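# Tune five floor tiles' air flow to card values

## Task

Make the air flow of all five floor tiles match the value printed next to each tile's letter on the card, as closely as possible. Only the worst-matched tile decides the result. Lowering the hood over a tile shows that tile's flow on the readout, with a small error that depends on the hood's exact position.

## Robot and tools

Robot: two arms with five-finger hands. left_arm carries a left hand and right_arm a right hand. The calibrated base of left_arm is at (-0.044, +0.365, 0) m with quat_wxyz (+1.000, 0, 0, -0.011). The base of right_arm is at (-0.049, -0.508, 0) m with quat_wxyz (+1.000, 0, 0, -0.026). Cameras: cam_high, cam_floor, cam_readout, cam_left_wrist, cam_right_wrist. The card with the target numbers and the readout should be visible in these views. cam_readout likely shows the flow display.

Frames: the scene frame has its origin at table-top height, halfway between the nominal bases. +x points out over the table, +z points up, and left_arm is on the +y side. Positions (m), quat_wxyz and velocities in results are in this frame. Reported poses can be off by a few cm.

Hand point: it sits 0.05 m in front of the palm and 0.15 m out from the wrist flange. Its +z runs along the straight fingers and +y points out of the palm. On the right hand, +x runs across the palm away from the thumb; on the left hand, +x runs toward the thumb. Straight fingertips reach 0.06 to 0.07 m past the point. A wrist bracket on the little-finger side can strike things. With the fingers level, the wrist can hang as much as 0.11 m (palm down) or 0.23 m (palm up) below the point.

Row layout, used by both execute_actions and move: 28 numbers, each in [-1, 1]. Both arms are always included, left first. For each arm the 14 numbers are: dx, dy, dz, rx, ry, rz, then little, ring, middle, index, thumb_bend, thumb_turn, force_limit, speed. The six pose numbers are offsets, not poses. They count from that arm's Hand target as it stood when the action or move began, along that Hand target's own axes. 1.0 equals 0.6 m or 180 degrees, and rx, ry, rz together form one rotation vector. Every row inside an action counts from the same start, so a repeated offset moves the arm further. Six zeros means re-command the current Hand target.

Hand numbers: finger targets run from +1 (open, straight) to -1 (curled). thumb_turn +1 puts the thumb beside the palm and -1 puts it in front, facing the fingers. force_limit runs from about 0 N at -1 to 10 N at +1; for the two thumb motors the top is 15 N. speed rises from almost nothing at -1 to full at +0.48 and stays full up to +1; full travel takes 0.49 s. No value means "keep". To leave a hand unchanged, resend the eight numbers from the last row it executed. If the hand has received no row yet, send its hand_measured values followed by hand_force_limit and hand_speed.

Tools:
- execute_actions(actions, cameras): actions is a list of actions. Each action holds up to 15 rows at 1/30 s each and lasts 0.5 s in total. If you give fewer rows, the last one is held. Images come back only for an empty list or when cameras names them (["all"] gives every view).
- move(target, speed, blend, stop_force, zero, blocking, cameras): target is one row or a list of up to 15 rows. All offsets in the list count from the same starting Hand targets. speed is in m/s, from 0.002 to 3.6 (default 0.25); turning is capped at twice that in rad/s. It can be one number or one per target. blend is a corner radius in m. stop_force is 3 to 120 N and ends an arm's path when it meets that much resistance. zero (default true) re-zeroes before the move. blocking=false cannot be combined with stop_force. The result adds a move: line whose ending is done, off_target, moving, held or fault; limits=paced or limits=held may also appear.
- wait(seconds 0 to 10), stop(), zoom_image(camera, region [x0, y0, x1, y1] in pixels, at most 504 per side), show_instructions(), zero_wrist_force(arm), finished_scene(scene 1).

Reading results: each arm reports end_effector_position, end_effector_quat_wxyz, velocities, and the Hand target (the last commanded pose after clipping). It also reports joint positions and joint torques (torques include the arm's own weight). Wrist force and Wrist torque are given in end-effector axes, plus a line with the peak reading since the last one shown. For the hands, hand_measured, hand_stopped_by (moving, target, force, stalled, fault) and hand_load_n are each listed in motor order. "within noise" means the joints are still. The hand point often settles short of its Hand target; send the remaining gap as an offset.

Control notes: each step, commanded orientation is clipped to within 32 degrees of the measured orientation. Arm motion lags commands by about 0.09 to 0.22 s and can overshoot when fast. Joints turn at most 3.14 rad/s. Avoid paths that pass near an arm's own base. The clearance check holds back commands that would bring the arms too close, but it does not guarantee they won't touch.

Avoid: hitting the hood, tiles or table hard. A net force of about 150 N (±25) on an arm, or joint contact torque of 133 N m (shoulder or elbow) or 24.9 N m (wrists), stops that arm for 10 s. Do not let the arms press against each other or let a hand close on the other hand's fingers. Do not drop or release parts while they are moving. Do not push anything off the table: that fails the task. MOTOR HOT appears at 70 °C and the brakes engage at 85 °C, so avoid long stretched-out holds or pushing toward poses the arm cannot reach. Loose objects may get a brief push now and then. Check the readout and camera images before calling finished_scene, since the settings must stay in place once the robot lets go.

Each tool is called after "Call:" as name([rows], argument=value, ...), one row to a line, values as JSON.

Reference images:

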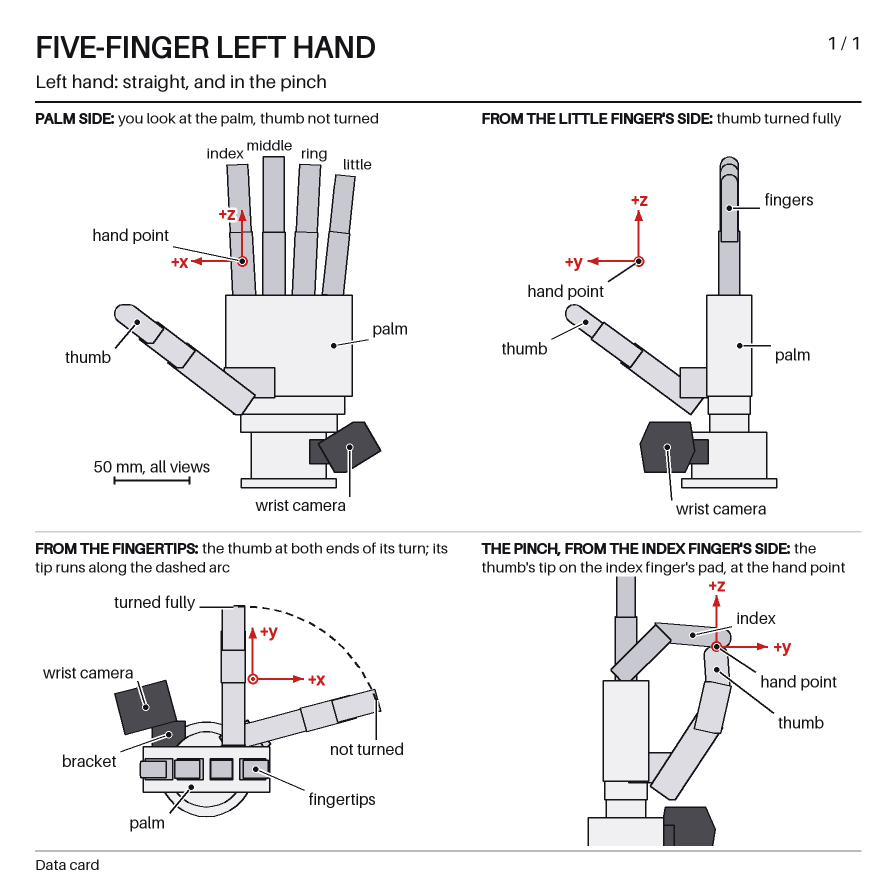

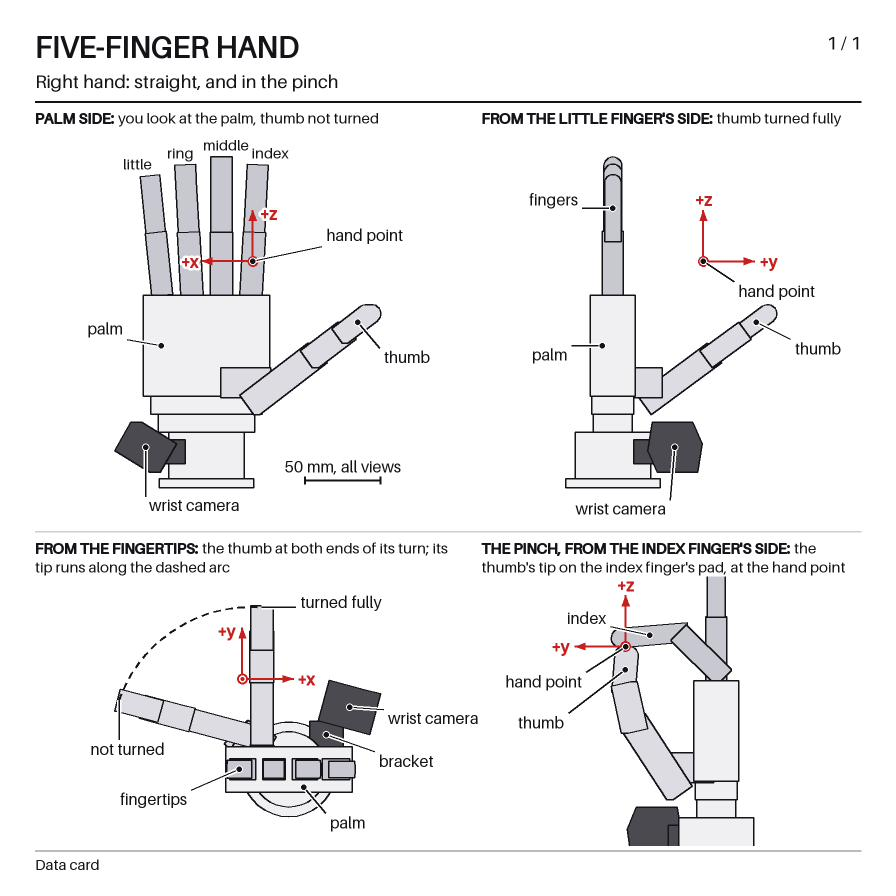

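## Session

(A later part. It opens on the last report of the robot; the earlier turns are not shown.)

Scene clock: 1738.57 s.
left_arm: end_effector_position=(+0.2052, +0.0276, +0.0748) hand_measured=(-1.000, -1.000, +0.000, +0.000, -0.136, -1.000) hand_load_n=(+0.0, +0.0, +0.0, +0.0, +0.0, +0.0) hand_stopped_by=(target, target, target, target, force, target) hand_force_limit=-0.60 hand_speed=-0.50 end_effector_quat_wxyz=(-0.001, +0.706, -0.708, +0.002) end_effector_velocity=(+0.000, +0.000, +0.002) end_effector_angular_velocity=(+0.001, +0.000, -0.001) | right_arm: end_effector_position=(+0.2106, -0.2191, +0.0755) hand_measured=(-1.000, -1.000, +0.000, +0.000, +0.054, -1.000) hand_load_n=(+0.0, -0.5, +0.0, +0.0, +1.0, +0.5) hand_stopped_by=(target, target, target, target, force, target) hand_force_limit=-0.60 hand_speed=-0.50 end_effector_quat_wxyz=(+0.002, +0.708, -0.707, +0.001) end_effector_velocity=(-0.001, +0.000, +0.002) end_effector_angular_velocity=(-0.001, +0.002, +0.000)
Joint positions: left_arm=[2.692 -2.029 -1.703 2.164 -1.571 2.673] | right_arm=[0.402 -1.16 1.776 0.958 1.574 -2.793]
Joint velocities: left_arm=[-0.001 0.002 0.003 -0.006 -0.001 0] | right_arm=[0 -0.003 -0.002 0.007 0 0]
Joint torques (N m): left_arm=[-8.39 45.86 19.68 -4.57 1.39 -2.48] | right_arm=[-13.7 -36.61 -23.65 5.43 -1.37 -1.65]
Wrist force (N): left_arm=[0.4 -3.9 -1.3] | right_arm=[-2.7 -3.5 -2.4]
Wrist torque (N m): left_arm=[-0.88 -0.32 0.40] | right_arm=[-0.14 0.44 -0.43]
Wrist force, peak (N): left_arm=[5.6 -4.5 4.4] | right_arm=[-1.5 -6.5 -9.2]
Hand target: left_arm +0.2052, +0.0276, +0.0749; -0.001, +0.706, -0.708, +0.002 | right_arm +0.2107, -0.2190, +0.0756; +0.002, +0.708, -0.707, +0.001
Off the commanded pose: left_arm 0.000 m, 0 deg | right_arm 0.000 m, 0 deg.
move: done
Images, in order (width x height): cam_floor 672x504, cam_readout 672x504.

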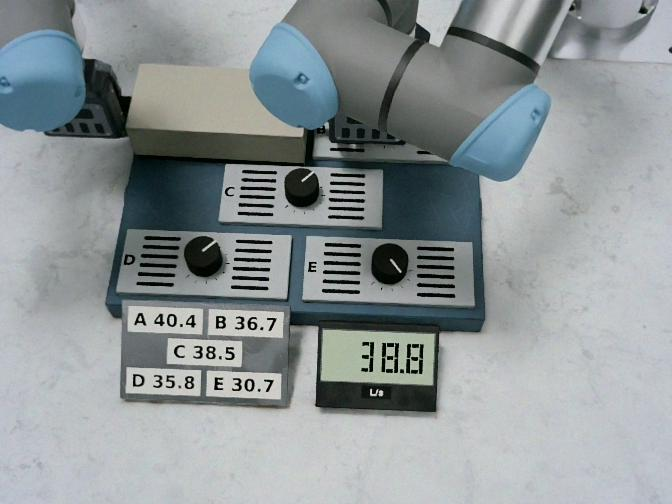

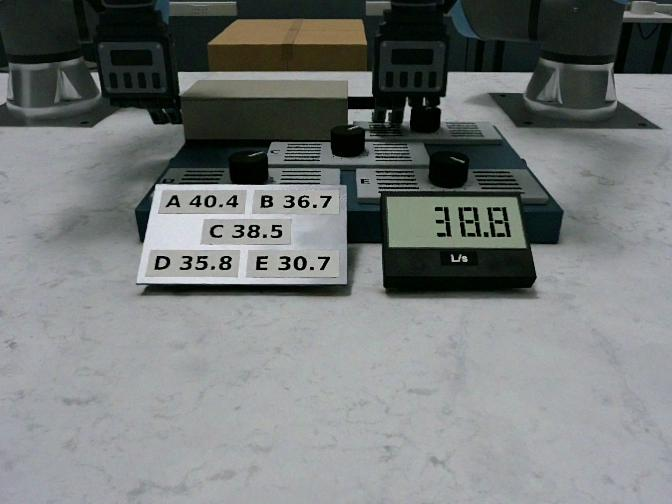

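Call:
move([
  [0,0,-0.015,0,0,0,-1,-1,0,0,-0.3,-1,-0.6,-0.5, 0,0,-0.015,0,0,0,-1,-1,0,0,-0.3,-1,-0.6,-0.5],
  [-0.001667,-0.000833,-0.015,0,0,0,-1,-1,0,0,-0.3,-1,-0.6,-0.5, -0.001667,-0.000833,-0.015,0,0,0,-1,-1,0,0,-0.3,-1,-0.6,-0.5],
  [-0.001667,-0.000833,0,0,0,0,-1,-1,0,0,-0.3,-1,-0.6,-0.5, -0.001667,-0.000833,0,0,0,0,-1,-1,0,0,-0.3,-1,-0.6,-0.5],
], speed=0.06, blend=[0.001,0.001,0], cameras=["cam_readout"])

Call:
move([
  [0,0,-0.015,0,0,0,-1,-1,0,0,-0.3,-1,-0.6,-0.5, 0,0,-0.015,0,0,0,-1,-1,0,0,-0.3,-1,-0.6,-0.5],
  [-0.001667,-0.000833,-0.015,0,0,0,-1,-1,0,0,-0.3,-1,-0.6,-0.5, -0.001667,-0.000833,-0.015,0,0,0,-1,-1,0,0,-0.3,-1,-0.6,-0.5],
  [-0.001667,-0.000833,0,0,0,0,-1,-1,0,0,-0.3,-1,-0.6,-0.5, -0.001667,-0.000833,0,0,0,0,-1,-1,0,0,-0.3,-1,-0.6,-0.5],
], speed=0.06, blend=[0.001,0.001,0], cameras=["cam_readout"])

Call:
move([
  [0,0,-0.015,0,0,0,-1,-1,0,0,-0.3,-1,-0.6,-0.5, 0,0,-0.015,0,0,0,-1,-1,0,0,-0.3,-1,-0.6,-0.5],
  [-0.001667,0.001333,-0.015,0,0,0,-1,-1,0,0,-0.3,-1,-0.6,-0.5, -0.001667,-0.000333,-0.015,0,0,0,-1,-1,0,0,-0.3,-1,-0.6,-0.5],
  [-0.001667,0.001333,0,0,0,0,-1,-1,0,0,-0.3,-1,-0.6,-0.5, -0.001667,-0.000333,0,0,0,0,-1,-1,0,0,-0.3,-1,-0.6,-0.5],
], speed=0.06, blend=[0.001,0.001,0], cameras=["cam_readout"])

Call:
move([
  [0,0,-0.015,0,0,0,-1,-1,0,0,-0.3,-1,-0.6,-0.5, 0,0,-0.015,0,0,0,-1,-1,0,0,-0.3,-1,-0.6,-0.5],
  [0.001667,0.000833,-0.015,0,0,0,-1,-1,0,0,-0.3,-1,-0.6,-0.5, 0.001667,0.000833,-0.015,0,0,0,-1,-1,0,0,-0.3,-1,-0.6,-0.5],
  [0.001667,0.000833,0,0,0,0,-1,-1,0,0,-0.3,-1,-0.6,-0.5, 0.001667,0.000833,0,0,0,0,-1,-1,0,0,-0.3,-1,-0.6,-0.5],
], speed=0.06, blend=[0.001,0.001,0], cameras=["cam_readout"])

Call:
move([
  [0,0,-0.015,0,0,0,-1,-1,0,0,-0.3,-1,-0.6,-0.5, 0,0,-0.015,0,0,0,-1,-1,0,0,-0.3,-1,-0.6,-0.5],
  [0.001667,0.000833,-0.015,0,0,0,-1,-1,0,0,-0.3,-1,-0.6,-0.5, 0.001667,0.000833,-0.015,0,0,0,-1,-1,0,0,-0.3,-1,-0.6,-0.5],
  [0.001667,0.000833,0,0,0,0,-1,-1,0,0,-0.3,-1,-0.6,-0.5, 0.001667,0.000833,0,0,0,0,-1,-1,0,0,-0.3,-1,-0.6,-0.5],
], speed=0.06, blend=[0.001,0.001,0], cameras=["cam_readout"])

Call:
move([
  [0,0,-0.015,0,0,0,-1,-1,0,0,-0.3,-1,-0.6,-0.5, 0,0,-0.015,0,0,0,-1,-1,0,0,-0.3,-1,-0.6,-0.5],
  [0.001667,0.000833,-0.015,0,0,0,-1,-1,0,0,-0.3,-1,-0.6,-0.5, 0.001667,0.000833,-0.015,0,0,0,-1,-1,0,0,-0.3,-1,-0.6,-0.5],
  [0.001667,0.000833,0,0,0,0,-1,-1,0,0,-0.3,-1,-0.6,-0.5, 0.001667,0.000833,0,0,0,0,-1,-1,0,0,-0.3,-1,-0.6,-0.5],
], speed=0.06, blend=[0.001,0.001,0], cameras=["cam_readout"])

Call:
move([
  [0,0,-0.015,0,0,0,-1,-1,0,0,-0.3,-1,-0.6,-0.5, 0,0,-0.015,0,0,0,-1,-1,0,0,-0.3,-1,-0.6,-0.5],
  [-0.001667,0.001167,-0.015,0,0,0,-1,-1,0,0,-0.3,-1,-0.6,-0.5, -0.001667,-0.0005,-0.015,0,0,0,-1,-1,0,0,-0.3,-1,-0.6,-0.5],
  [-0.001667,0.001167,0,0,0,0,-1,-1,0,0,-0.3,-1,-0.6,-0.5, -0.001667,-0.0005,0,0,0,0,-1,-1,0,0,-0.3,-1,-0.6,-0.5],
], speed=0.06, blend=[0.001,0.001,0], cameras=["cam_readout"])

Call:
move([
  [0,0,-0.015,0,0,0,-1,-1,0,0,-0.3,-1,-0.6,-0.5, 0,0,-0.015,0,0,0,-1,-1,0,0,-0.3,-1,-0.6,-0.5],
  [-0.001667,-0.000833,-0.015,0,0,0,-1,-1,0,0,-0.3,-1,-0.6,-0.5, -0.001667,-0.000833,-0.015,0,0,0,-1,-1,0,0,-0.3,-1,-0.6,-0.5],
  [-0.001667,-0.000833,0,0,0,0,-1,-1,0,0,-0.3,-1,-0.6,-0.5, -0.001667,-0.000833,0,0,0,0,-1,-1,0,0,-0.3,-1,-0.6,-0.5],
], speed=0.06, blend=[0.001,0.001,0], cameras=["cam_readout"])

Call:
move([
  [0,0,-0.015,0,0,0,-1,-1,0,0,-0.3,-1,-0.6,-0.5, 0,0,-0.015,0,0,0,-1,-1,0,0,-0.3,-1,-0.6,-0.5],
  [-0.001667,-0.000833,-0.015,0,0,0,-1,-1,0,0,-0.3,-1,-0.6,-0.5, -0.001667,-0.000833,-0.015,0,0,0,-1,-1,0,0,-0.3,-1,-0.6,-0.5],
  [-0.001667,-0.000833,0,0,0,0,-1,-1,0,0,-0.3,-1,-0.6,-0.5, -0.001667,-0.000833,0,0,0,0,-1,-1,0,0,-0.3,-1,-0.6,-0.5],
], speed=0.06, blend=[0.001,0.001,0], cameras=["cam_readout"])

Call:
move([
  [0,0,-0.015,0,0,0,-1,-1,0,0,-0.3,-1,-0.6,-0.5, 0,0,-0.015,0,0,0,-1,-1,0,0,-0.3,-1,-0.6,-0.5],
  [-0.001667,-0.000833,-0.015,0,0,0,-1,-1,0,0,-0.3,-1,-0.6,-0.5, -0.001667,-0.000833,-0.015,0,0,0,-1,-1,0,0,-0.3,-1,-0.6,-0.5],
  [-0.001667,-0.000833,0,0,0,0,-1,-1,0,0,-0.3,-1,-0.6,-0.5, -0.001667,-0.000833,0,0,0,0,-1,-1,0,0,-0.3,-1,-0.6,-0.5],
], speed=0.06, blend=[0.001,0.001,0], cameras=["cam_floor","cam_readout"])

Call:
zoom_image(camera="cam_floor", region=[110, 60, 330, 225])

Scene clock: 1763.13 s.
left_arm: end_effector_position=(+0.2057, +0.0286, +0.0748) hand_measured=(-1.000, -1.000, +0.000, +0.000, -0.136, -1.000) hand_load_n=(+0.0, +0.0, +0.0, +0.0, +0.0, +0.0) hand_stopped_by=(target, target, target, target, force, target) hand_force_limit=-0.60 hand_speed=-0.50 end_effector_quat_wxyz=(-0.001, +0.706, -0.708, +0.002) | right_arm: end_effector_position=(+0.2111, -0.2181, +0.0755) hand_measured=(-1.000, -1.000, +0.000, +0.000, +0.054, -1.000) hand_load_n=(+0.0, +0.0, +0.5, +0.0, +1.0, +0.0) hand_stopped_by=(target, target, target, target, force, target) hand_force_limit=-0.60 hand_speed=-0.50 end_effector_quat_wxyz=(+0.002, +0.708, -0.707, +0.001)
Joint positions: left_arm=[2.695 -2.028 -1.704 2.165 -1.571 2.676] | right_arm=[0.404 -1.158 1.773 0.959 1.574 -2.791]
Joint torques (N m): left_arm=[-8.11 44.93 20.44 -4.78 0.85 -2.45] | right_arm=[8.07 -36.96 -22.01 5.22 -0.97 -1.51]
Wrist force (N): left_arm=[0.3 -4.1 -1.0] | right_arm=[-2.9 -3.4 -1.8]
Wrist torque (N m): left_arm=[-0.92 -0.31 0.36] | right_arm=[-0.13 0.44 -0.42]
Wrist force, peak (N): left_arm=[2.0 -4.2 4.6] | right_arm=[-2.6 -4.4 -6.0]
Hand target: left_arm +0.2057, +0.0286, +0.0749; -0.001, +0.706, -0.708, +0.002 | right_arm +0.2112, -0.2180, +0.0755; +0.002, +0.708, -0.707, +0.001
Off the commanded pose: left_arm 0.000 m, 0 deg | right_arm 0.000 m, 0 deg.
move: done; blend cut to 0.0006 m at target 1, 0.0006 m at target 2
Images, in order (width x height): cam_readout 672x504.

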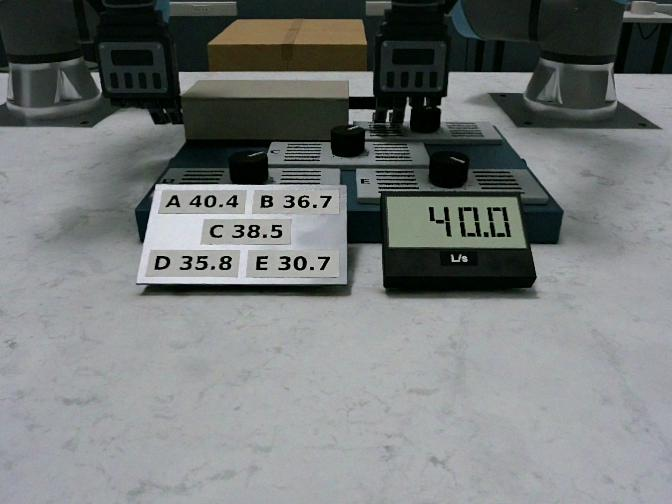

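Scene clock: 1763.90 s.
left_arm: end_effector_position=(+0.2062, +0.0296, +0.0748) hand_measured=(-1.000, -1.000, +0.000, +0.000, -0.136, -1.000) hand_load_n=(-0.5, +0.0, +0.0, +0.0, +0.5, +0.0) hand_stopped_by=(target, target, target, target, force, target) hand_force_limit=-0.60 hand_speed=-0.50 end_effector_quat_wxyz=(-0.001, +0.706, -0.708, +0.002) | right_arm: end_effector_position=(+0.2116, -0.2170, +0.0755) hand_measured=(-1.000, -1.000, +0.000, +0.000, +0.054, -1.000) hand_load_n=(+0.0, +0.0, +0.0, +0.0, +1.0, +0.5) hand_stopped_by=(target, target, target, target, force, target) hand_force_limit=-0.60 hand_speed=-0.50 end_effector_quat_wxyz=(+0.002, +0.708, -0.707, +0.001)
Joint positions: left_arm=[2.697 -2.027 -1.705 2.165 -1.571 2.678] | right_arm=[0.406 -1.156 1.77 0.96 1.574 -2.789]
Joint torques (N m): left_arm=[-6.41 45.99 19.96 -4.4 0.32 -2.51] | right_arm=[-10.09 -36.51 -22.69 5.04 -1.05 -1.75]
Wrist force (N): left_arm=[0.2 -3.8 -1.1] | right_arm=[-2.6 -3.8 -1.8]
Wrist torque (N m): left_arm=[-0.90 -0.30 0.35] | right_arm=[-0.14 0.40 -0.42]
Wrist force, peak (N): left_arm=[3.4 -3.4 4.8] | right_arm=[-2.3 -4.6 -6.8]
Hand target: left_arm +0.2062, +0.0296, +0.0749; -0.001, +0.706, -0.708, +0.002 | right_arm +0.2117, -0.2170, +0.0755; +0.002, +0.708, -0.707, +0.001
Off the commanded pose: left_arm 0.000 m, 0 deg | right_arm 0.000 m, 0 deg.
move: done; blend cut to 0.0006 m at target 1, 0.0006 m at target 2
Images, in order (width x height): cam_readout 672x504.

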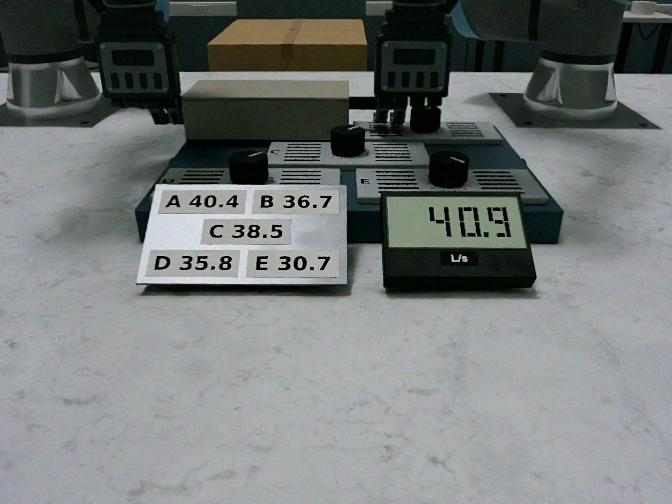

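Scene clock: 1764.67 s.
left_arm: end_effector_position=(+0.2054, +0.0306, +0.0748) hand_measured=(-1.000, -1.000, +0.000, +0.000, -0.136, -1.000) hand_load_n=(+0.0, +0.0, +0.0, +0.0, +0.0, +0.0) hand_stopped_by=(target, target, target, target, force, target) hand_force_limit=-0.60 hand_speed=-0.50 end_effector_quat_wxyz=(-0.001, +0.706, -0.708, +0.002) end_effector_velocity=(+0.000, +0.000, +0.002) end_effector_angular_velocity=(+0.001, +0.001, +0.001) | right_arm: end_effector_position=(+0.2118, -0.2160, +0.0755) hand_measured=(-1.000, -1.000, +0.000, +0.000, +0.054, -1.000) hand_load_n=(+0.0, +0.0, +0.0, +0.5, +1.0, +0.5) hand_stopped_by=(target, target, target, target, force, target) hand_force_limit=-0.60 hand_speed=-0.50 end_effector_quat_wxyz=(+0.002, +0.708, -0.707, +0.001) end_effector_velocity=(-0.001, +0.000, +0.001) end_effector_angular_velocity=(-0.001, +0.003, +0.001)
Joint positions: left_arm=[2.699 -2.024 -1.709 2.167 -1.571 2.68] | right_arm=[0.408 -1.154 1.767 0.961 1.574 -2.786]
Joint velocities: left_arm=[0.001 0.003 0.001 -0.005 0 0] | right_arm=[0 -0.002 0 0.005 0 -0.001]
Joint torques (N m): left_arm=[5.87 44.02 18.67 -4.14 -0.23 0.27] | right_arm=[2.27 -36.37 -21.46 5.41 -1.26 -1.62]
Wrist force (N): left_arm=[0.6 -3.8 -1.2] | right_arm=[-2.7 -3.3 -1.9]
Wrist torque (N m): left_arm=[-0.89 -0.35 0.37] | right_arm=[-0.10 0.42 -0.43]
Wrist force, peak (N): left_arm=[4.3 -3.3 4.6] | right_arm=[-2.8 -4.8 -6.8]
Hand target: left_arm +0.2054, +0.0306, +0.0749; -0.001, +0.706, -0.708, +0.002 | right_arm +0.2119, -0.2160, +0.0755; +0.002, +0.708, -0.707, +0.001
Off the commanded pose: left_arm 0.000 m, 0 deg | right_arm 0.000 m, 0 deg.
move: done; blend cut to 0.0006 m at target 1, 0.0006 m at target 2
Images, in order (width x height): cam_readout 672x504.

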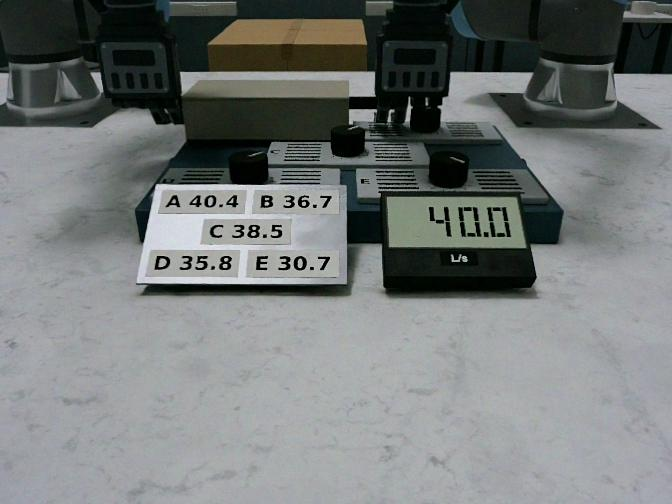

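Scene clock: 1765.43 s.
left_arm: end_effector_position=(+0.2048, +0.0296, +0.0748) hand_measured=(-1.000, -1.000, +0.000, +0.000, -0.136, -1.000) hand_load_n=(+0.5, +0.0, +0.0, +0.5, +0.0, -0.5) hand_stopped_by=(target, target, target, target, force, target) hand_force_limit=-0.60 hand_speed=-0.50 end_effector_quat_wxyz=(-0.001, +0.706, -0.708, +0.002) | right_arm: end_effector_position=(+0.2113, -0.2171, +0.0755) hand_measured=(-1.000, -1.000, +0.000, +0.000, +0.054, -1.000) hand_load_n=(+0.0, +0.0, +0.0, +0.0, +1.5, +0.0) hand_stopped_by=(target, target, target, target, force, target) hand_force_limit=-0.60 hand_speed=-0.50 end_effector_quat_wxyz=(+0.002, +0.708, -0.707, +0.001)
Joint positions: left_arm=[2.696 -2.025 -1.708 2.166 -1.571 2.677] | right_arm=[0.406 -1.156 1.771 0.96 1.574 -2.789]
Joint torques (N m): left_arm=[7.9 44.64 21.42 -4.29 -0.95 2.19] | right_arm=[-4.69 -37.18 -22.83 4.85 -0.29 1.65]
Wrist force (N): left_arm=[0.4 -3.9 -1.1] | right_arm=[-2.7 -2.9 -1.7]
Wrist torque (N m): left_arm=[-0.91 -0.32 0.47] | right_arm=[-0.12 0.40 -0.27]
Wrist force, peak (N): left_arm=[1.9 -3.8 4.7] | right_arm=[-2.6 -3.8 -6.3]
Hand target: left_arm +0.2049, +0.0296, +0.0749; -0.001, +0.706, -0.708, +0.002 | right_arm +0.2114, -0.2170, +0.0755; +0.002, +0.708, -0.707, +0.001
Off the commanded pose: left_arm 0.000 m, 0 deg | right_arm 0.000 m, 0 deg.
move: done; blend cut to 0.0006 m at target 1, 0.0006 m at target 2
Images, in order (width x height): cam_readout 672x504.

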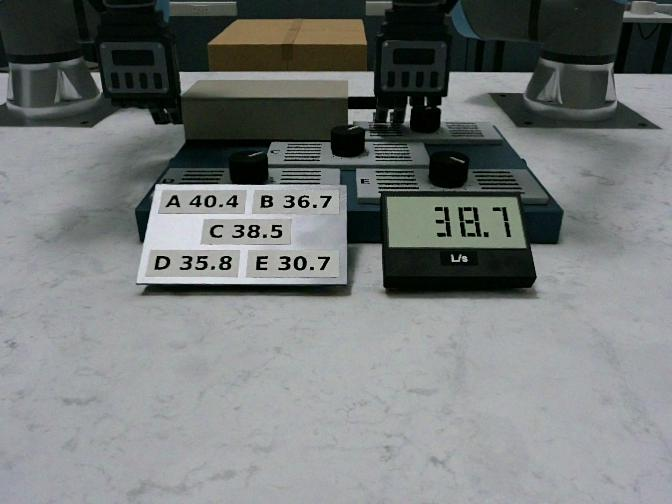

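Scene clock: 1766.20 s.
left_arm: end_effector_position=(+0.2043, +0.0286, +0.0748) hand_measured=(-1.000, -1.000, +0.000, +0.000, -0.136, -1.000) hand_load_n=(+0.0, +0.0, +0.5, +0.0, +0.0, +0.0) hand_stopped_by=(target, target, target, target, force, target) hand_force_limit=-0.60 hand_speed=-0.50 end_effector_quat_wxyz=(-0.001, +0.706, -0.708, +0.002) | right_arm: end_effector_position=(+0.2108, -0.2181, +0.0755) hand_measured=(-1.000, -1.000, +0.000, +0.000, +0.054, -1.000) hand_load_n=(+0.0, +0.0, +0.0, +0.0, +1.5, +0.5) hand_stopped_by=(target, target, target, target, force, target) hand_force_limit=-0.60 hand_speed=-0.50 end_effector_quat_wxyz=(+0.002, +0.708, -0.707, +0.001)
Joint positions: left_arm=[2.693 -2.026 -1.707 2.166 -1.571 2.674] | right_arm=[0.404 -1.158 1.774 0.959 1.574 -2.791]
Joint torques (N m): left_arm=[6.82 44.67 19.07 -4.77 0.19 2.01] | right_arm=[-0.79 -37.14 -24 4.35 1 1.16]
Wrist force (N): left_arm=[0.3 -4.2 -1.3] | right_arm=[-3.1 -2.1 -1.0]
Wrist torque (N m): left_arm=[-0.92 -0.31 0.47] | right_arm=[-0.11 0.45 -0.26]
Wrist force, peak (N): left_arm=[0.4 -4.3 4.7] | right_arm=[-2.4 -2.9 -6.2]
Hand target: left_arm +0.2044, +0.0286, +0.0749; -0.001, +0.706, -0.708, +0.002 | right_arm +0.2109, -0.2180, +0.0755; +0.002, +0.708, -0.707, +0.001
Off the commanded pose: left_arm 0.000 m, 0 deg | right_arm 0.000 m, 0 deg.
move: done; blend cut to 0.0006 m at target 1, 0.0006 m at target 2
Images, in order (width x height): cam_readout 672x504.

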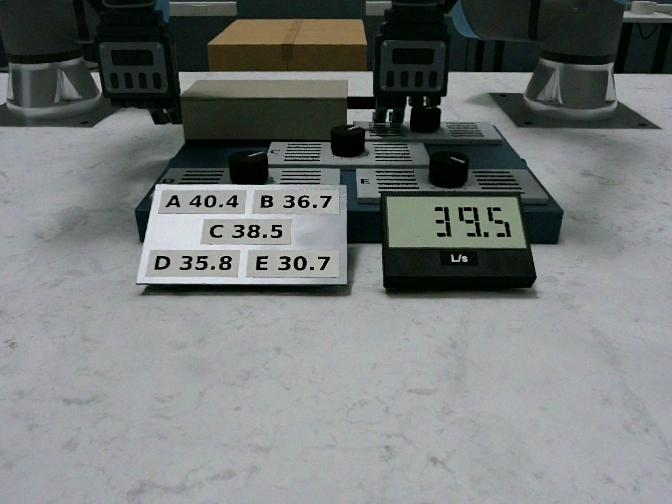

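Scene clock: 1766.97 s.
left_arm: end_effector_position=(+0.2038, +0.0276, +0.0748) hand_measured=(-1.000, -1.000, +0.000, +0.000, -0.136, -1.000) hand_load_n=(+0.0, +0.0, +0.0, +0.0, +0.0, +0.0) hand_stopped_by=(target, target, target, target, force, target) hand_force_limit=-0.60 hand_speed=-0.50 end_effector_quat_wxyz=(-0.001, +0.706, -0.708, +0.002) | right_arm: end_effector_position=(+0.2103, -0.2191, +0.0755) hand_measured=(-1.000, -1.000, +0.000, +0.000, +0.054, -1.000) hand_load_n=(+0.0, +0.0, +0.0, +0.0, +1.5, +0.5) hand_stopped_by=(target, target, target, target, force, target) hand_force_limit=-0.60 hand_speed=-0.50 end_effector_quat_wxyz=(+0.002, +0.708, -0.707, +0.001)
Joint positions: left_arm=[2.691 -2.027 -1.706 2.165 -1.571 2.671] | right_arm=[0.402 -1.16 1.777 0.958 1.574 -2.793]
Joint torques (N m): left_arm=[6.63 44 18.82 -4.29 1.49 1.98] | right_arm=[-6.26 -37.42 -23.78 4.88 0.6 1.15]
Wrist force (N): left_arm=[0.4 -4.1 -1.0] | right_arm=[-2.8 -1.7 -1.6]
Wrist torque (N m): left_arm=[-0.93 -0.32 0.48] | right_arm=[-0.05 0.43 -0.24]
Wrist force, peak (N): left_arm=[1.2 -4.2 4.2] | right_arm=[-2.4 -2.6 -6.2]
Hand target: left_arm +0.2039, +0.0276, +0.0749; -0.001, +0.706, -0.708, +0.002 | right_arm +0.2104, -0.2191, +0.0756; +0.002, +0.708, -0.707, +0.001
Off the commanded pose: left_arm 0.000 m, 0 deg | right_arm 0.000 m, 0 deg.
move: done; blend cut to 0.0006 m at target 1, 0.0006 m at target 2
Images, in order (width x height): cam_readout 672x504.

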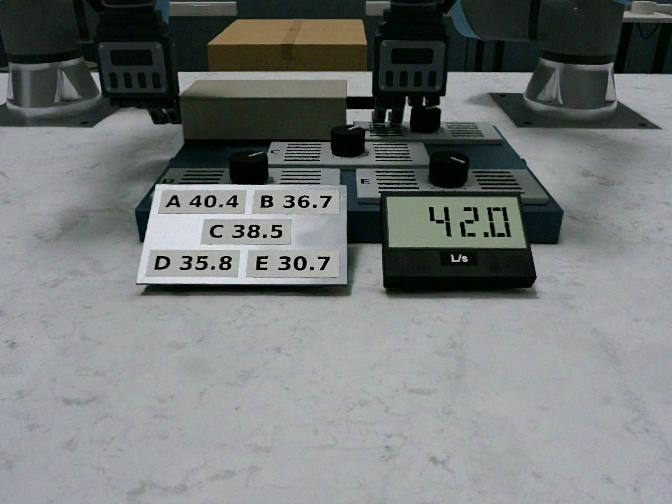

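Scene clock: 1767.73 s.
left_arm: end_effector_position=(+0.2032, +0.0287, +0.0748) hand_measured=(-1.000, -1.000, +0.000, +0.000, -0.136, -1.000) hand_load_n=(+0.0, +0.0, +0.0, +0.0, +0.0, +0.0) hand_stopped_by=(target, target, target, target, force, target) hand_force_limit=-0.60 hand_speed=-0.50 end_effector_quat_wxyz=(-0.001, +0.706, -0.708, +0.002) | right_arm: end_effector_position=(+0.2106, -0.2180, +0.0755) hand_measured=(-1.000, -1.000, +0.000, +0.000, +0.054, -1.000) hand_load_n=(+0.0, +0.0, +0.0, +0.0, +1.5, +0.0) hand_stopped_by=(target, target, target, target, force, target) hand_force_limit=-0.60 hand_speed=-0.50 end_effector_quat_wxyz=(+0.002, +0.708, -0.707, +0.001) end_effector_velocity=(-0.001, +0.000, +0.001) end_effector_angular_velocity=(-0.001, +0.004, +0.001)
Joint positions: left_arm=[2.692 -2.024 -1.71 2.167 -1.571 2.673] | right_arm=[0.404 -1.158 1.774 0.959 1.574 -2.79]
Joint velocities: left_arm=[within noise] | right_arm=[0 0.001 -0.001 0.005 0 0]
Joint torques (N m): left_arm=[-4.99 44.01 19.41 -4.52 -0.16 -2.3] | right_arm=[-5.01 -36.97 -22.59 4.91 -1.09 -1.61]
Wrist force (N): left_arm=[0.5 -4.0 -1.4] | right_arm=[-2.9 -3.0 -1.6]
Wrist torque (N m): left_arm=[-0.89 -0.34 0.36] | right_arm=[-0.13 0.43 -0.44]
Wrist force, peak (N): left_arm=[1.3 -4.3 4.3] | right_arm=[-2.4 -5.4 -7.0]
Hand target: left_arm +0.2032, +0.0286, +0.0749; -0.001, +0.706, -0.708, +0.002 | right_arm +0.2107, -0.2180, +0.0755; +0.002, +0.708, -0.707, +0.001
Off the commanded pose: left_arm 0.000 m, 0 deg | right_arm 0.000 m, 0 deg.
move: done; blend cut to 0.0006 m at target 1, 0.0006 m at target 2
Images, in order (width x height): cam_readout 672x504.

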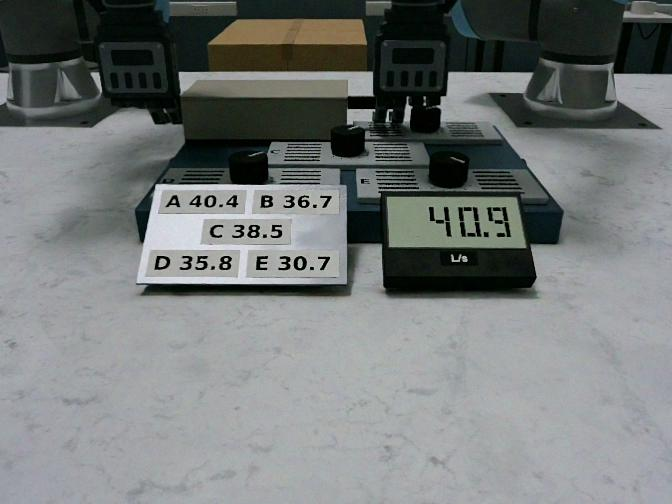

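Scene clock: 1768.50 s.
left_arm: end_effector_position=(+0.2037, +0.0297, +0.0748) hand_measured=(-1.000, -1.000, +0.000, +0.000, -0.136, -1.000) hand_load_n=(+0.0, +0.0, +0.5, +0.0, +0.0, +0.0) hand_stopped_by=(target, target, target, target, force, target) hand_force_limit=-0.60 hand_speed=-0.50 end_effector_quat_wxyz=(-0.001, +0.706, -0.708, +0.002) | right_arm: end_effector_position=(+0.2111, -0.2170, +0.0755) hand_measured=(-1.000, -1.000, +0.000, +0.000, +0.054, -1.000) hand_load_n=(+0.0, +0.0, +0.0, +0.0, +1.5, +0.5) hand_stopped_by=(target, target, target, target, force, target) hand_force_limit=-0.60 hand_speed=-0.50 end_effector_quat_wxyz=(+0.002, +0.708, -0.707, +0.001)
Joint positions: left_arm=[2.695 -2.023 -1.711 2.167 -1.571 2.676] | right_arm=[0.406 -1.156 1.771 0.96 1.574 -2.788]
Joint torques (N m): left_arm=[-8.03 43.96 20.95 -4.49 -0.53 -2.27] | right_arm=[1.38 -37.02 -21.81 4.95 -0.39 -1.73]
Wrist force (N): left_arm=[0.5 -3.8 -1.1] | right_arm=[-2.9 -2.5 -1.3]
Wrist torque (N m): left_arm=[-0.88 -0.34 0.37] | right_arm=[-0.12 0.42 -0.41]
Wrist force, peak (N): left_arm=[1.4 -3.8 4.9] | right_arm=[-2.6 -4.5 -6.8]
Hand target: left_arm +0.2037, +0.0296, +0.0749; -0.001, +0.706, -0.708, +0.002 | right_arm +0.2112, -0.2170, +0.0755; +0.002, +0.708, -0.707, +0.001
Off the commanded pose: left_arm 0.000 m, 0 deg | right_arm 0.000 m, 0 deg.
move: done; blend cut to 0.0006 m at target 1, 0.0006 m at target 2
Images, in order (width x height): cam_readout 672x504.

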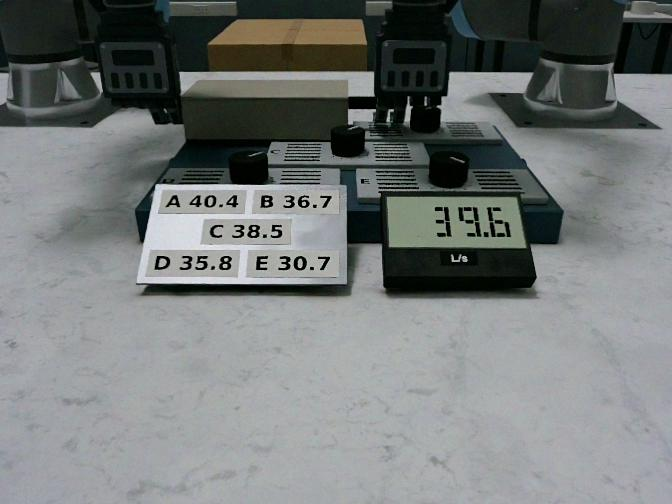

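Scene clock: 1769.27 s.
left_arm: end_effector_position=(+0.2042, +0.0307, +0.0748) hand_measured=(-1.000, -1.000, +0.000, +0.000, -0.136, -1.000) hand_load_n=(+0.0, +0.0, +0.0, +0.0, +0.0, +0.0) hand_stopped_by=(target, target, target, target, force, target) hand_force_limit=-0.60 hand_speed=-0.50 end_effector_quat_wxyz=(-0.001, +0.706, -0.708, +0.002) end_effector_velocity=(+0.000, +0.000, +0.002) end_effector_angular_velocity=(+0.001, +0.002, +0.001) | right_arm: end_effector_position=(+0.2116, -0.2160, +0.0755) hand_measured=(-1.000, -1.000, +0.000, +0.000, +0.054, -1.000) hand_load_n=(+0.0, +0.0, +0.0, +0.0, +1.5, +0.5) hand_stopped_by=(target, target, target, target, force, target) hand_force_limit=-0.60 hand_speed=-0.50 end_effector_quat_wxyz=(+0.002, +0.708, -0.707, +0.001) end_effector_velocity=(-0.001, +0.000, +0.001) end_effector_angular_velocity=(-0.002, +0.005, +0.000)
Joint positions: left_arm=[2.697 -2.023 -1.712 2.168 -1.571 2.678] | right_arm=[0.408 -1.154 1.768 0.961 1.574 -2.786]
Joint velocities: left_arm=[0 0.002 0.002 -0.006 0 -0.002] | right_arm=[0 0.001 -0.001 0.005 0 -0.001]
Joint torques (N m): left_arm=[-7.9 43.59 21.21 -4.67 0.51 -2.31] | right_arm=[-6.5 -36.63 -22.26 5.08 -0.12 -1.61]
Wrist force (N): left_arm=[0.4 -4.0 -1.1] | right_arm=[-3.0 -2.7 -1.3]
Wrist torque (N m): left_arm=[-0.90 -0.33 0.36] | right_arm=[-0.10 0.43 -0.41]
Wrist force, peak (N): left_arm=[1.4 -3.8 4.7] | right_arm=[-2.4 -4.2 -6.9]
Hand target: left_arm +0.2042, +0.0306, +0.0749; -0.001, +0.706, -0.708, +0.002 | right_arm +0.2117, -0.2160, +0.0755; +0.002, +0.708, -0.707, +0.001
Off the commanded pose: left_arm 0.000 m, 0 deg | right_arm 0.000 m, 0 deg.
move: done; blend cut to 0.0006 m at target 1, 0.0006 m at target 2
Images, in order (width x height): cam_readout 672x504.

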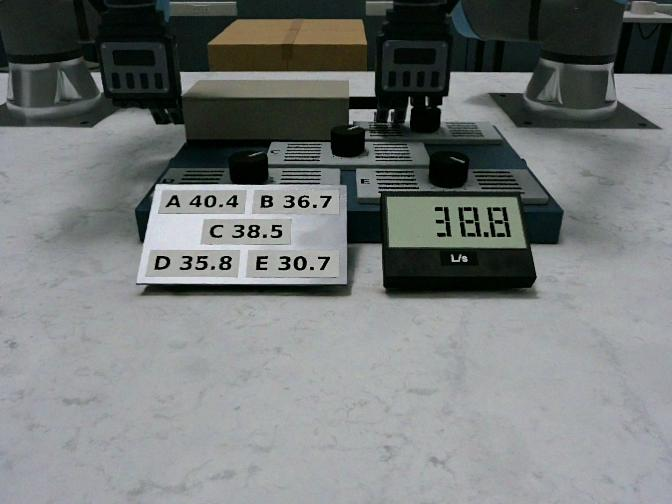

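Scene clock: 1770.03 s.
left_arm: end_effector_position=(+0.2047, +0.0316, +0.0748) hand_measured=(-1.000, -1.000, +0.000, +0.000, -0.136, -1.000) hand_load_n=(+0.5, +0.0, +0.0, +0.0, +0.0, +0.0) hand_stopped_by=(target, target, target, target, force, target) hand_force_limit=-0.60 hand_speed=-0.50 end_effector_quat_wxyz=(-0.001, +0.706, -0.708, +0.002) | right_arm: end_effector_position=(+0.2121, -0.2150, +0.0755) hand_measured=(-1.000, -1.000, +0.000, +0.000, +0.054, -1.000) hand_load_n=(+0.0, +0.0, +0.0, +0.0, +1.5, +0.0) hand_stopped_by=(target, target, target, target, force, target) hand_force_limit=-0.60 hand_speed=-0.50 end_effector_quat_wxyz=(+0.002, +0.708, -0.707, +0.001) end_effector_velocity=(+0.000, +0.000, +0.001) end_effector_angular_velocity=(-0.001, +0.002, +0.001)
Joint positions: left_arm=[2.7 -2.022 -1.713 2.168 -1.571 2.681] | right_arm=[0.41 -1.152 1.765 0.962 1.574 -2.784]
Joint velocities: left_arm=[within noise] | right_arm=[0 -0.001 -0.002 0.005 0 -0.001]
Joint torques (N m): left_arm=[-6.73 44.36 20.28 -4.54 -0.67 -2.27] | right_arm=[3.5 -37.27 -24.22 5.41 -0.18 -1.75]
Wrist force (N): left_arm=[0.3 -4.0 -1.2] | right_arm=[-2.6 -3.4 -1.2]
Wrist torque (N m): left_arm=[-0.90 -0.31 0.36] | right_arm=[-0.14 0.42 -0.43]
Wrist force, peak (N): left_arm=[3.9 -3.3 5.0] | right_arm=[-2.3 -5.5 -7.7]
Hand target: left_arm +0.2047, +0.0316, +0.0749; -0.001, +0.706, -0.708, +0.002 | right_arm +0.2122, -0.2150, +0.0755; +0.002, +0.708, -0.707, +0.001
Off the commanded pose: left_arm 0.000 m, 0 deg | right_arm 0.000 m, 0 deg.
move: done; blend cut to 0.0006 m at target 1, 0.0006 m at target 2
Images, in order (width x height): cam_floor 672x504, cam_readout 672x504.

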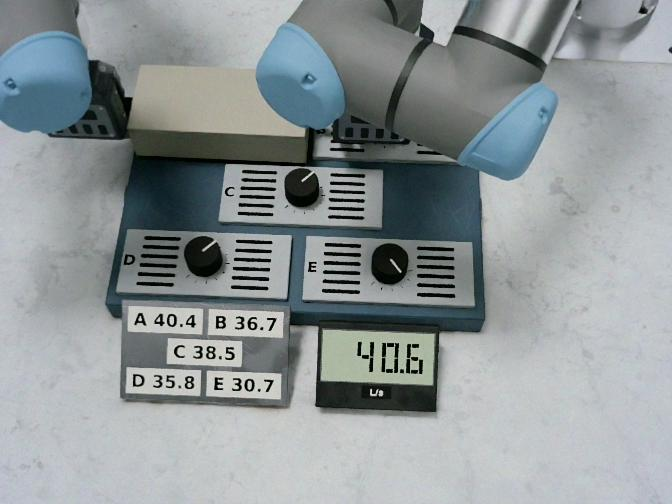

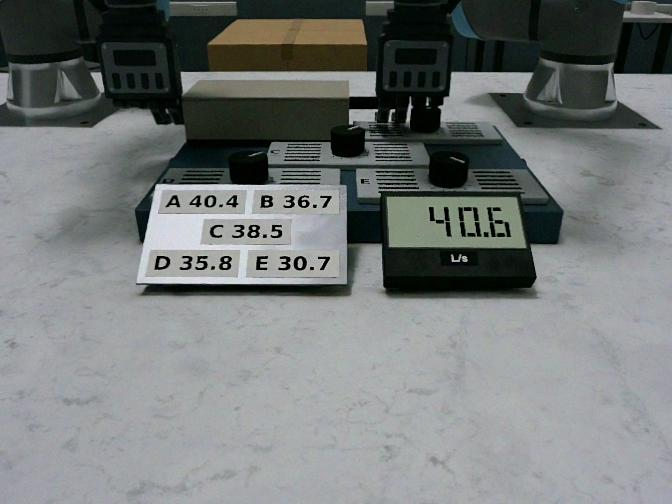

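Scaled by 2.291 from the camera's 672x504 image, which has a finer 960x720 frame.

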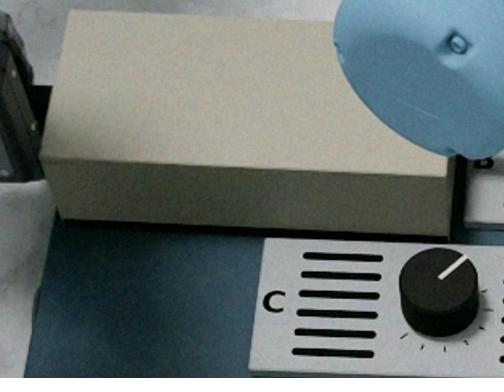

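Call:
move([
  [0,0,-0.09,0,0,0,-1,-1,0,0,-0.3,-1,-0.6,-0.5, 0,0,-0.09,0,0,0,-1,-1,0,0,-0.3,-1,-0.6,-0.5],
  [0.00167,-0.30417,-0.09,0,0,0,-1,-1,0,0,-0.3,-1,-0.6,-0.5, 0.00167,-0.30233,-0.09,0,0,0,-1,-1,0,0,-0.3,-1,-0.6,-0.5],
  [0.00167,-0.30417,-0.015,0,0,0,-1,-1,0,0,-0.3,-1,-0.6,-0.5, 0.00167,-0.30233,-0.015,0,0,0,-1,-1,0,0,-0.3,-1,-0.6,-0.5],
  [0.00167,-0.30417,0,0,0,0,-1,-1,0,0,-0.3,-1,-0.6,-0.5, 0.00167,-0.30233,0,0,0,0,-1,-1,0,0,-0.3,-1,-0.6,-0.5],
], speed=[0.15,0.2,0.15,0.04], blend=[0.01,0.01,0.001,0], cameras=["cam_floor","cam_readout"])

Call:
zoom_image(camera="cam_floor", region=[90, 140, 310, 305])

Scene clock: 1798.37 s.
left_arm: end_effector_position=(+0.3872, +0.0300, +0.0754) hand_measured=(-1.000, -1.000, +0.000, +0.000, -0.134, -1.000) hand_load_n=(+0.0, +0.0, +0.0, +0.0, +7.0, +0.5) hand_stopped_by=(target, target, target, target, force, target) hand_force_limit=-0.60 hand_speed=-0.50 end_effector_quat_wxyz=(-0.001, +0.706, -0.708, +0.002) | right_arm: end_effector_position=(+0.3935, -0.2158, +0.0750) hand_measured=(-1.000, -1.000, +0.000, +0.000, +0.056, -1.000) hand_load_n=(+0.0, -0.5, +0.0, +0.0, +4.5, +1.0) hand_stopped_by=(target, target, target, target, force, target) hand_force_limit=-0.60 hand_speed=-0.50 end_effector_quat_wxyz=(+0.002, +0.708, -0.707, +0.001) end_effector_velocity=(+0.000, +0.000, +0.002) end_effector_angular_velocity=(+0.000, +0.002, +0.000)
Joint positions: left_arm=[2.841 -2.34 -1.172 1.944 -1.571 2.822] | right_arm=[0.295 -0.823 1.214 1.184 1.574 -2.9]
Joint velocities: left_arm=[within noise] | right_arm=[0 -0.002 -0.002 0.005 0 0]
Joint torques (N m): left_arm=[7.22 55.82 22.97 -2.98 0.9 -2.42] | right_arm=[11.14 -51.29 -28.06 3.87 -1 2.29]
Wrist force (N): left_arm=[0.4 2.3 -2.5] | right_arm=[-2.5 2.6 -1.8]
Wrist torque (N m): left_arm=[-0.80 -0.34 0.43] | right_arm=[0.02 0.43 -0.17]
Wrist force, peak (N): left_arm=[0.6 -5.5 9.8] | right_arm=[0.5 -1.5 -20.2]
Hand target: left_arm +0.3872, +0.0300, +0.0756; -0.001, +0.706, -0.708, +0.002 | right_arm +0.3936, -0.2158, +0.0751; +0.002, +0.708, -0.707, +0.001
Off the commanded pose: left_arm 0.000 m, 0 deg | right_arm 0.000 m, 0 deg.
move: done
Images, in order (width x height): cam_floor 672x504, cam_readout 672x504.

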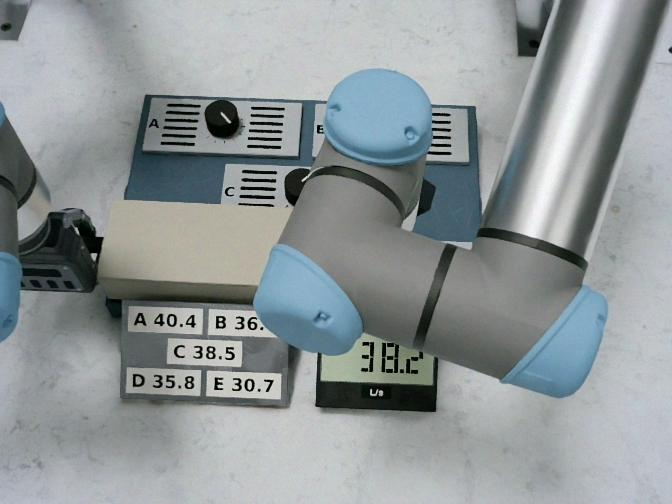

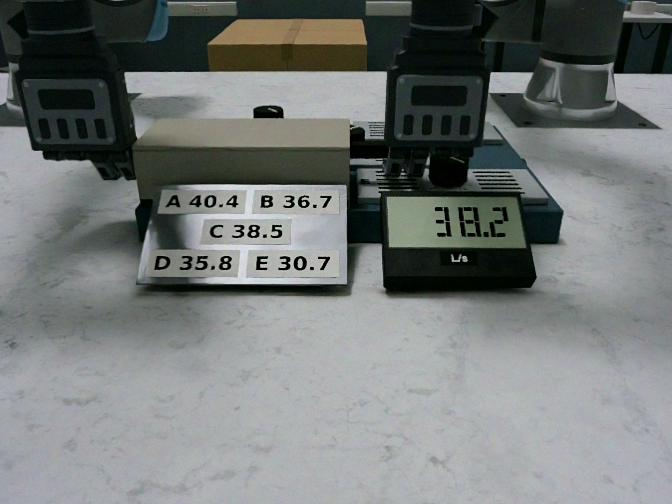

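Scaled by 2.291 from the camera's 672x504 image, which has a finer 960x720 frame.

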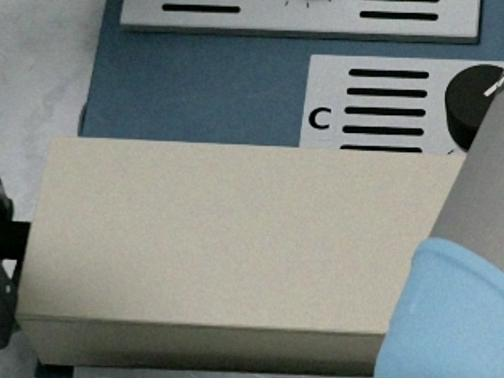

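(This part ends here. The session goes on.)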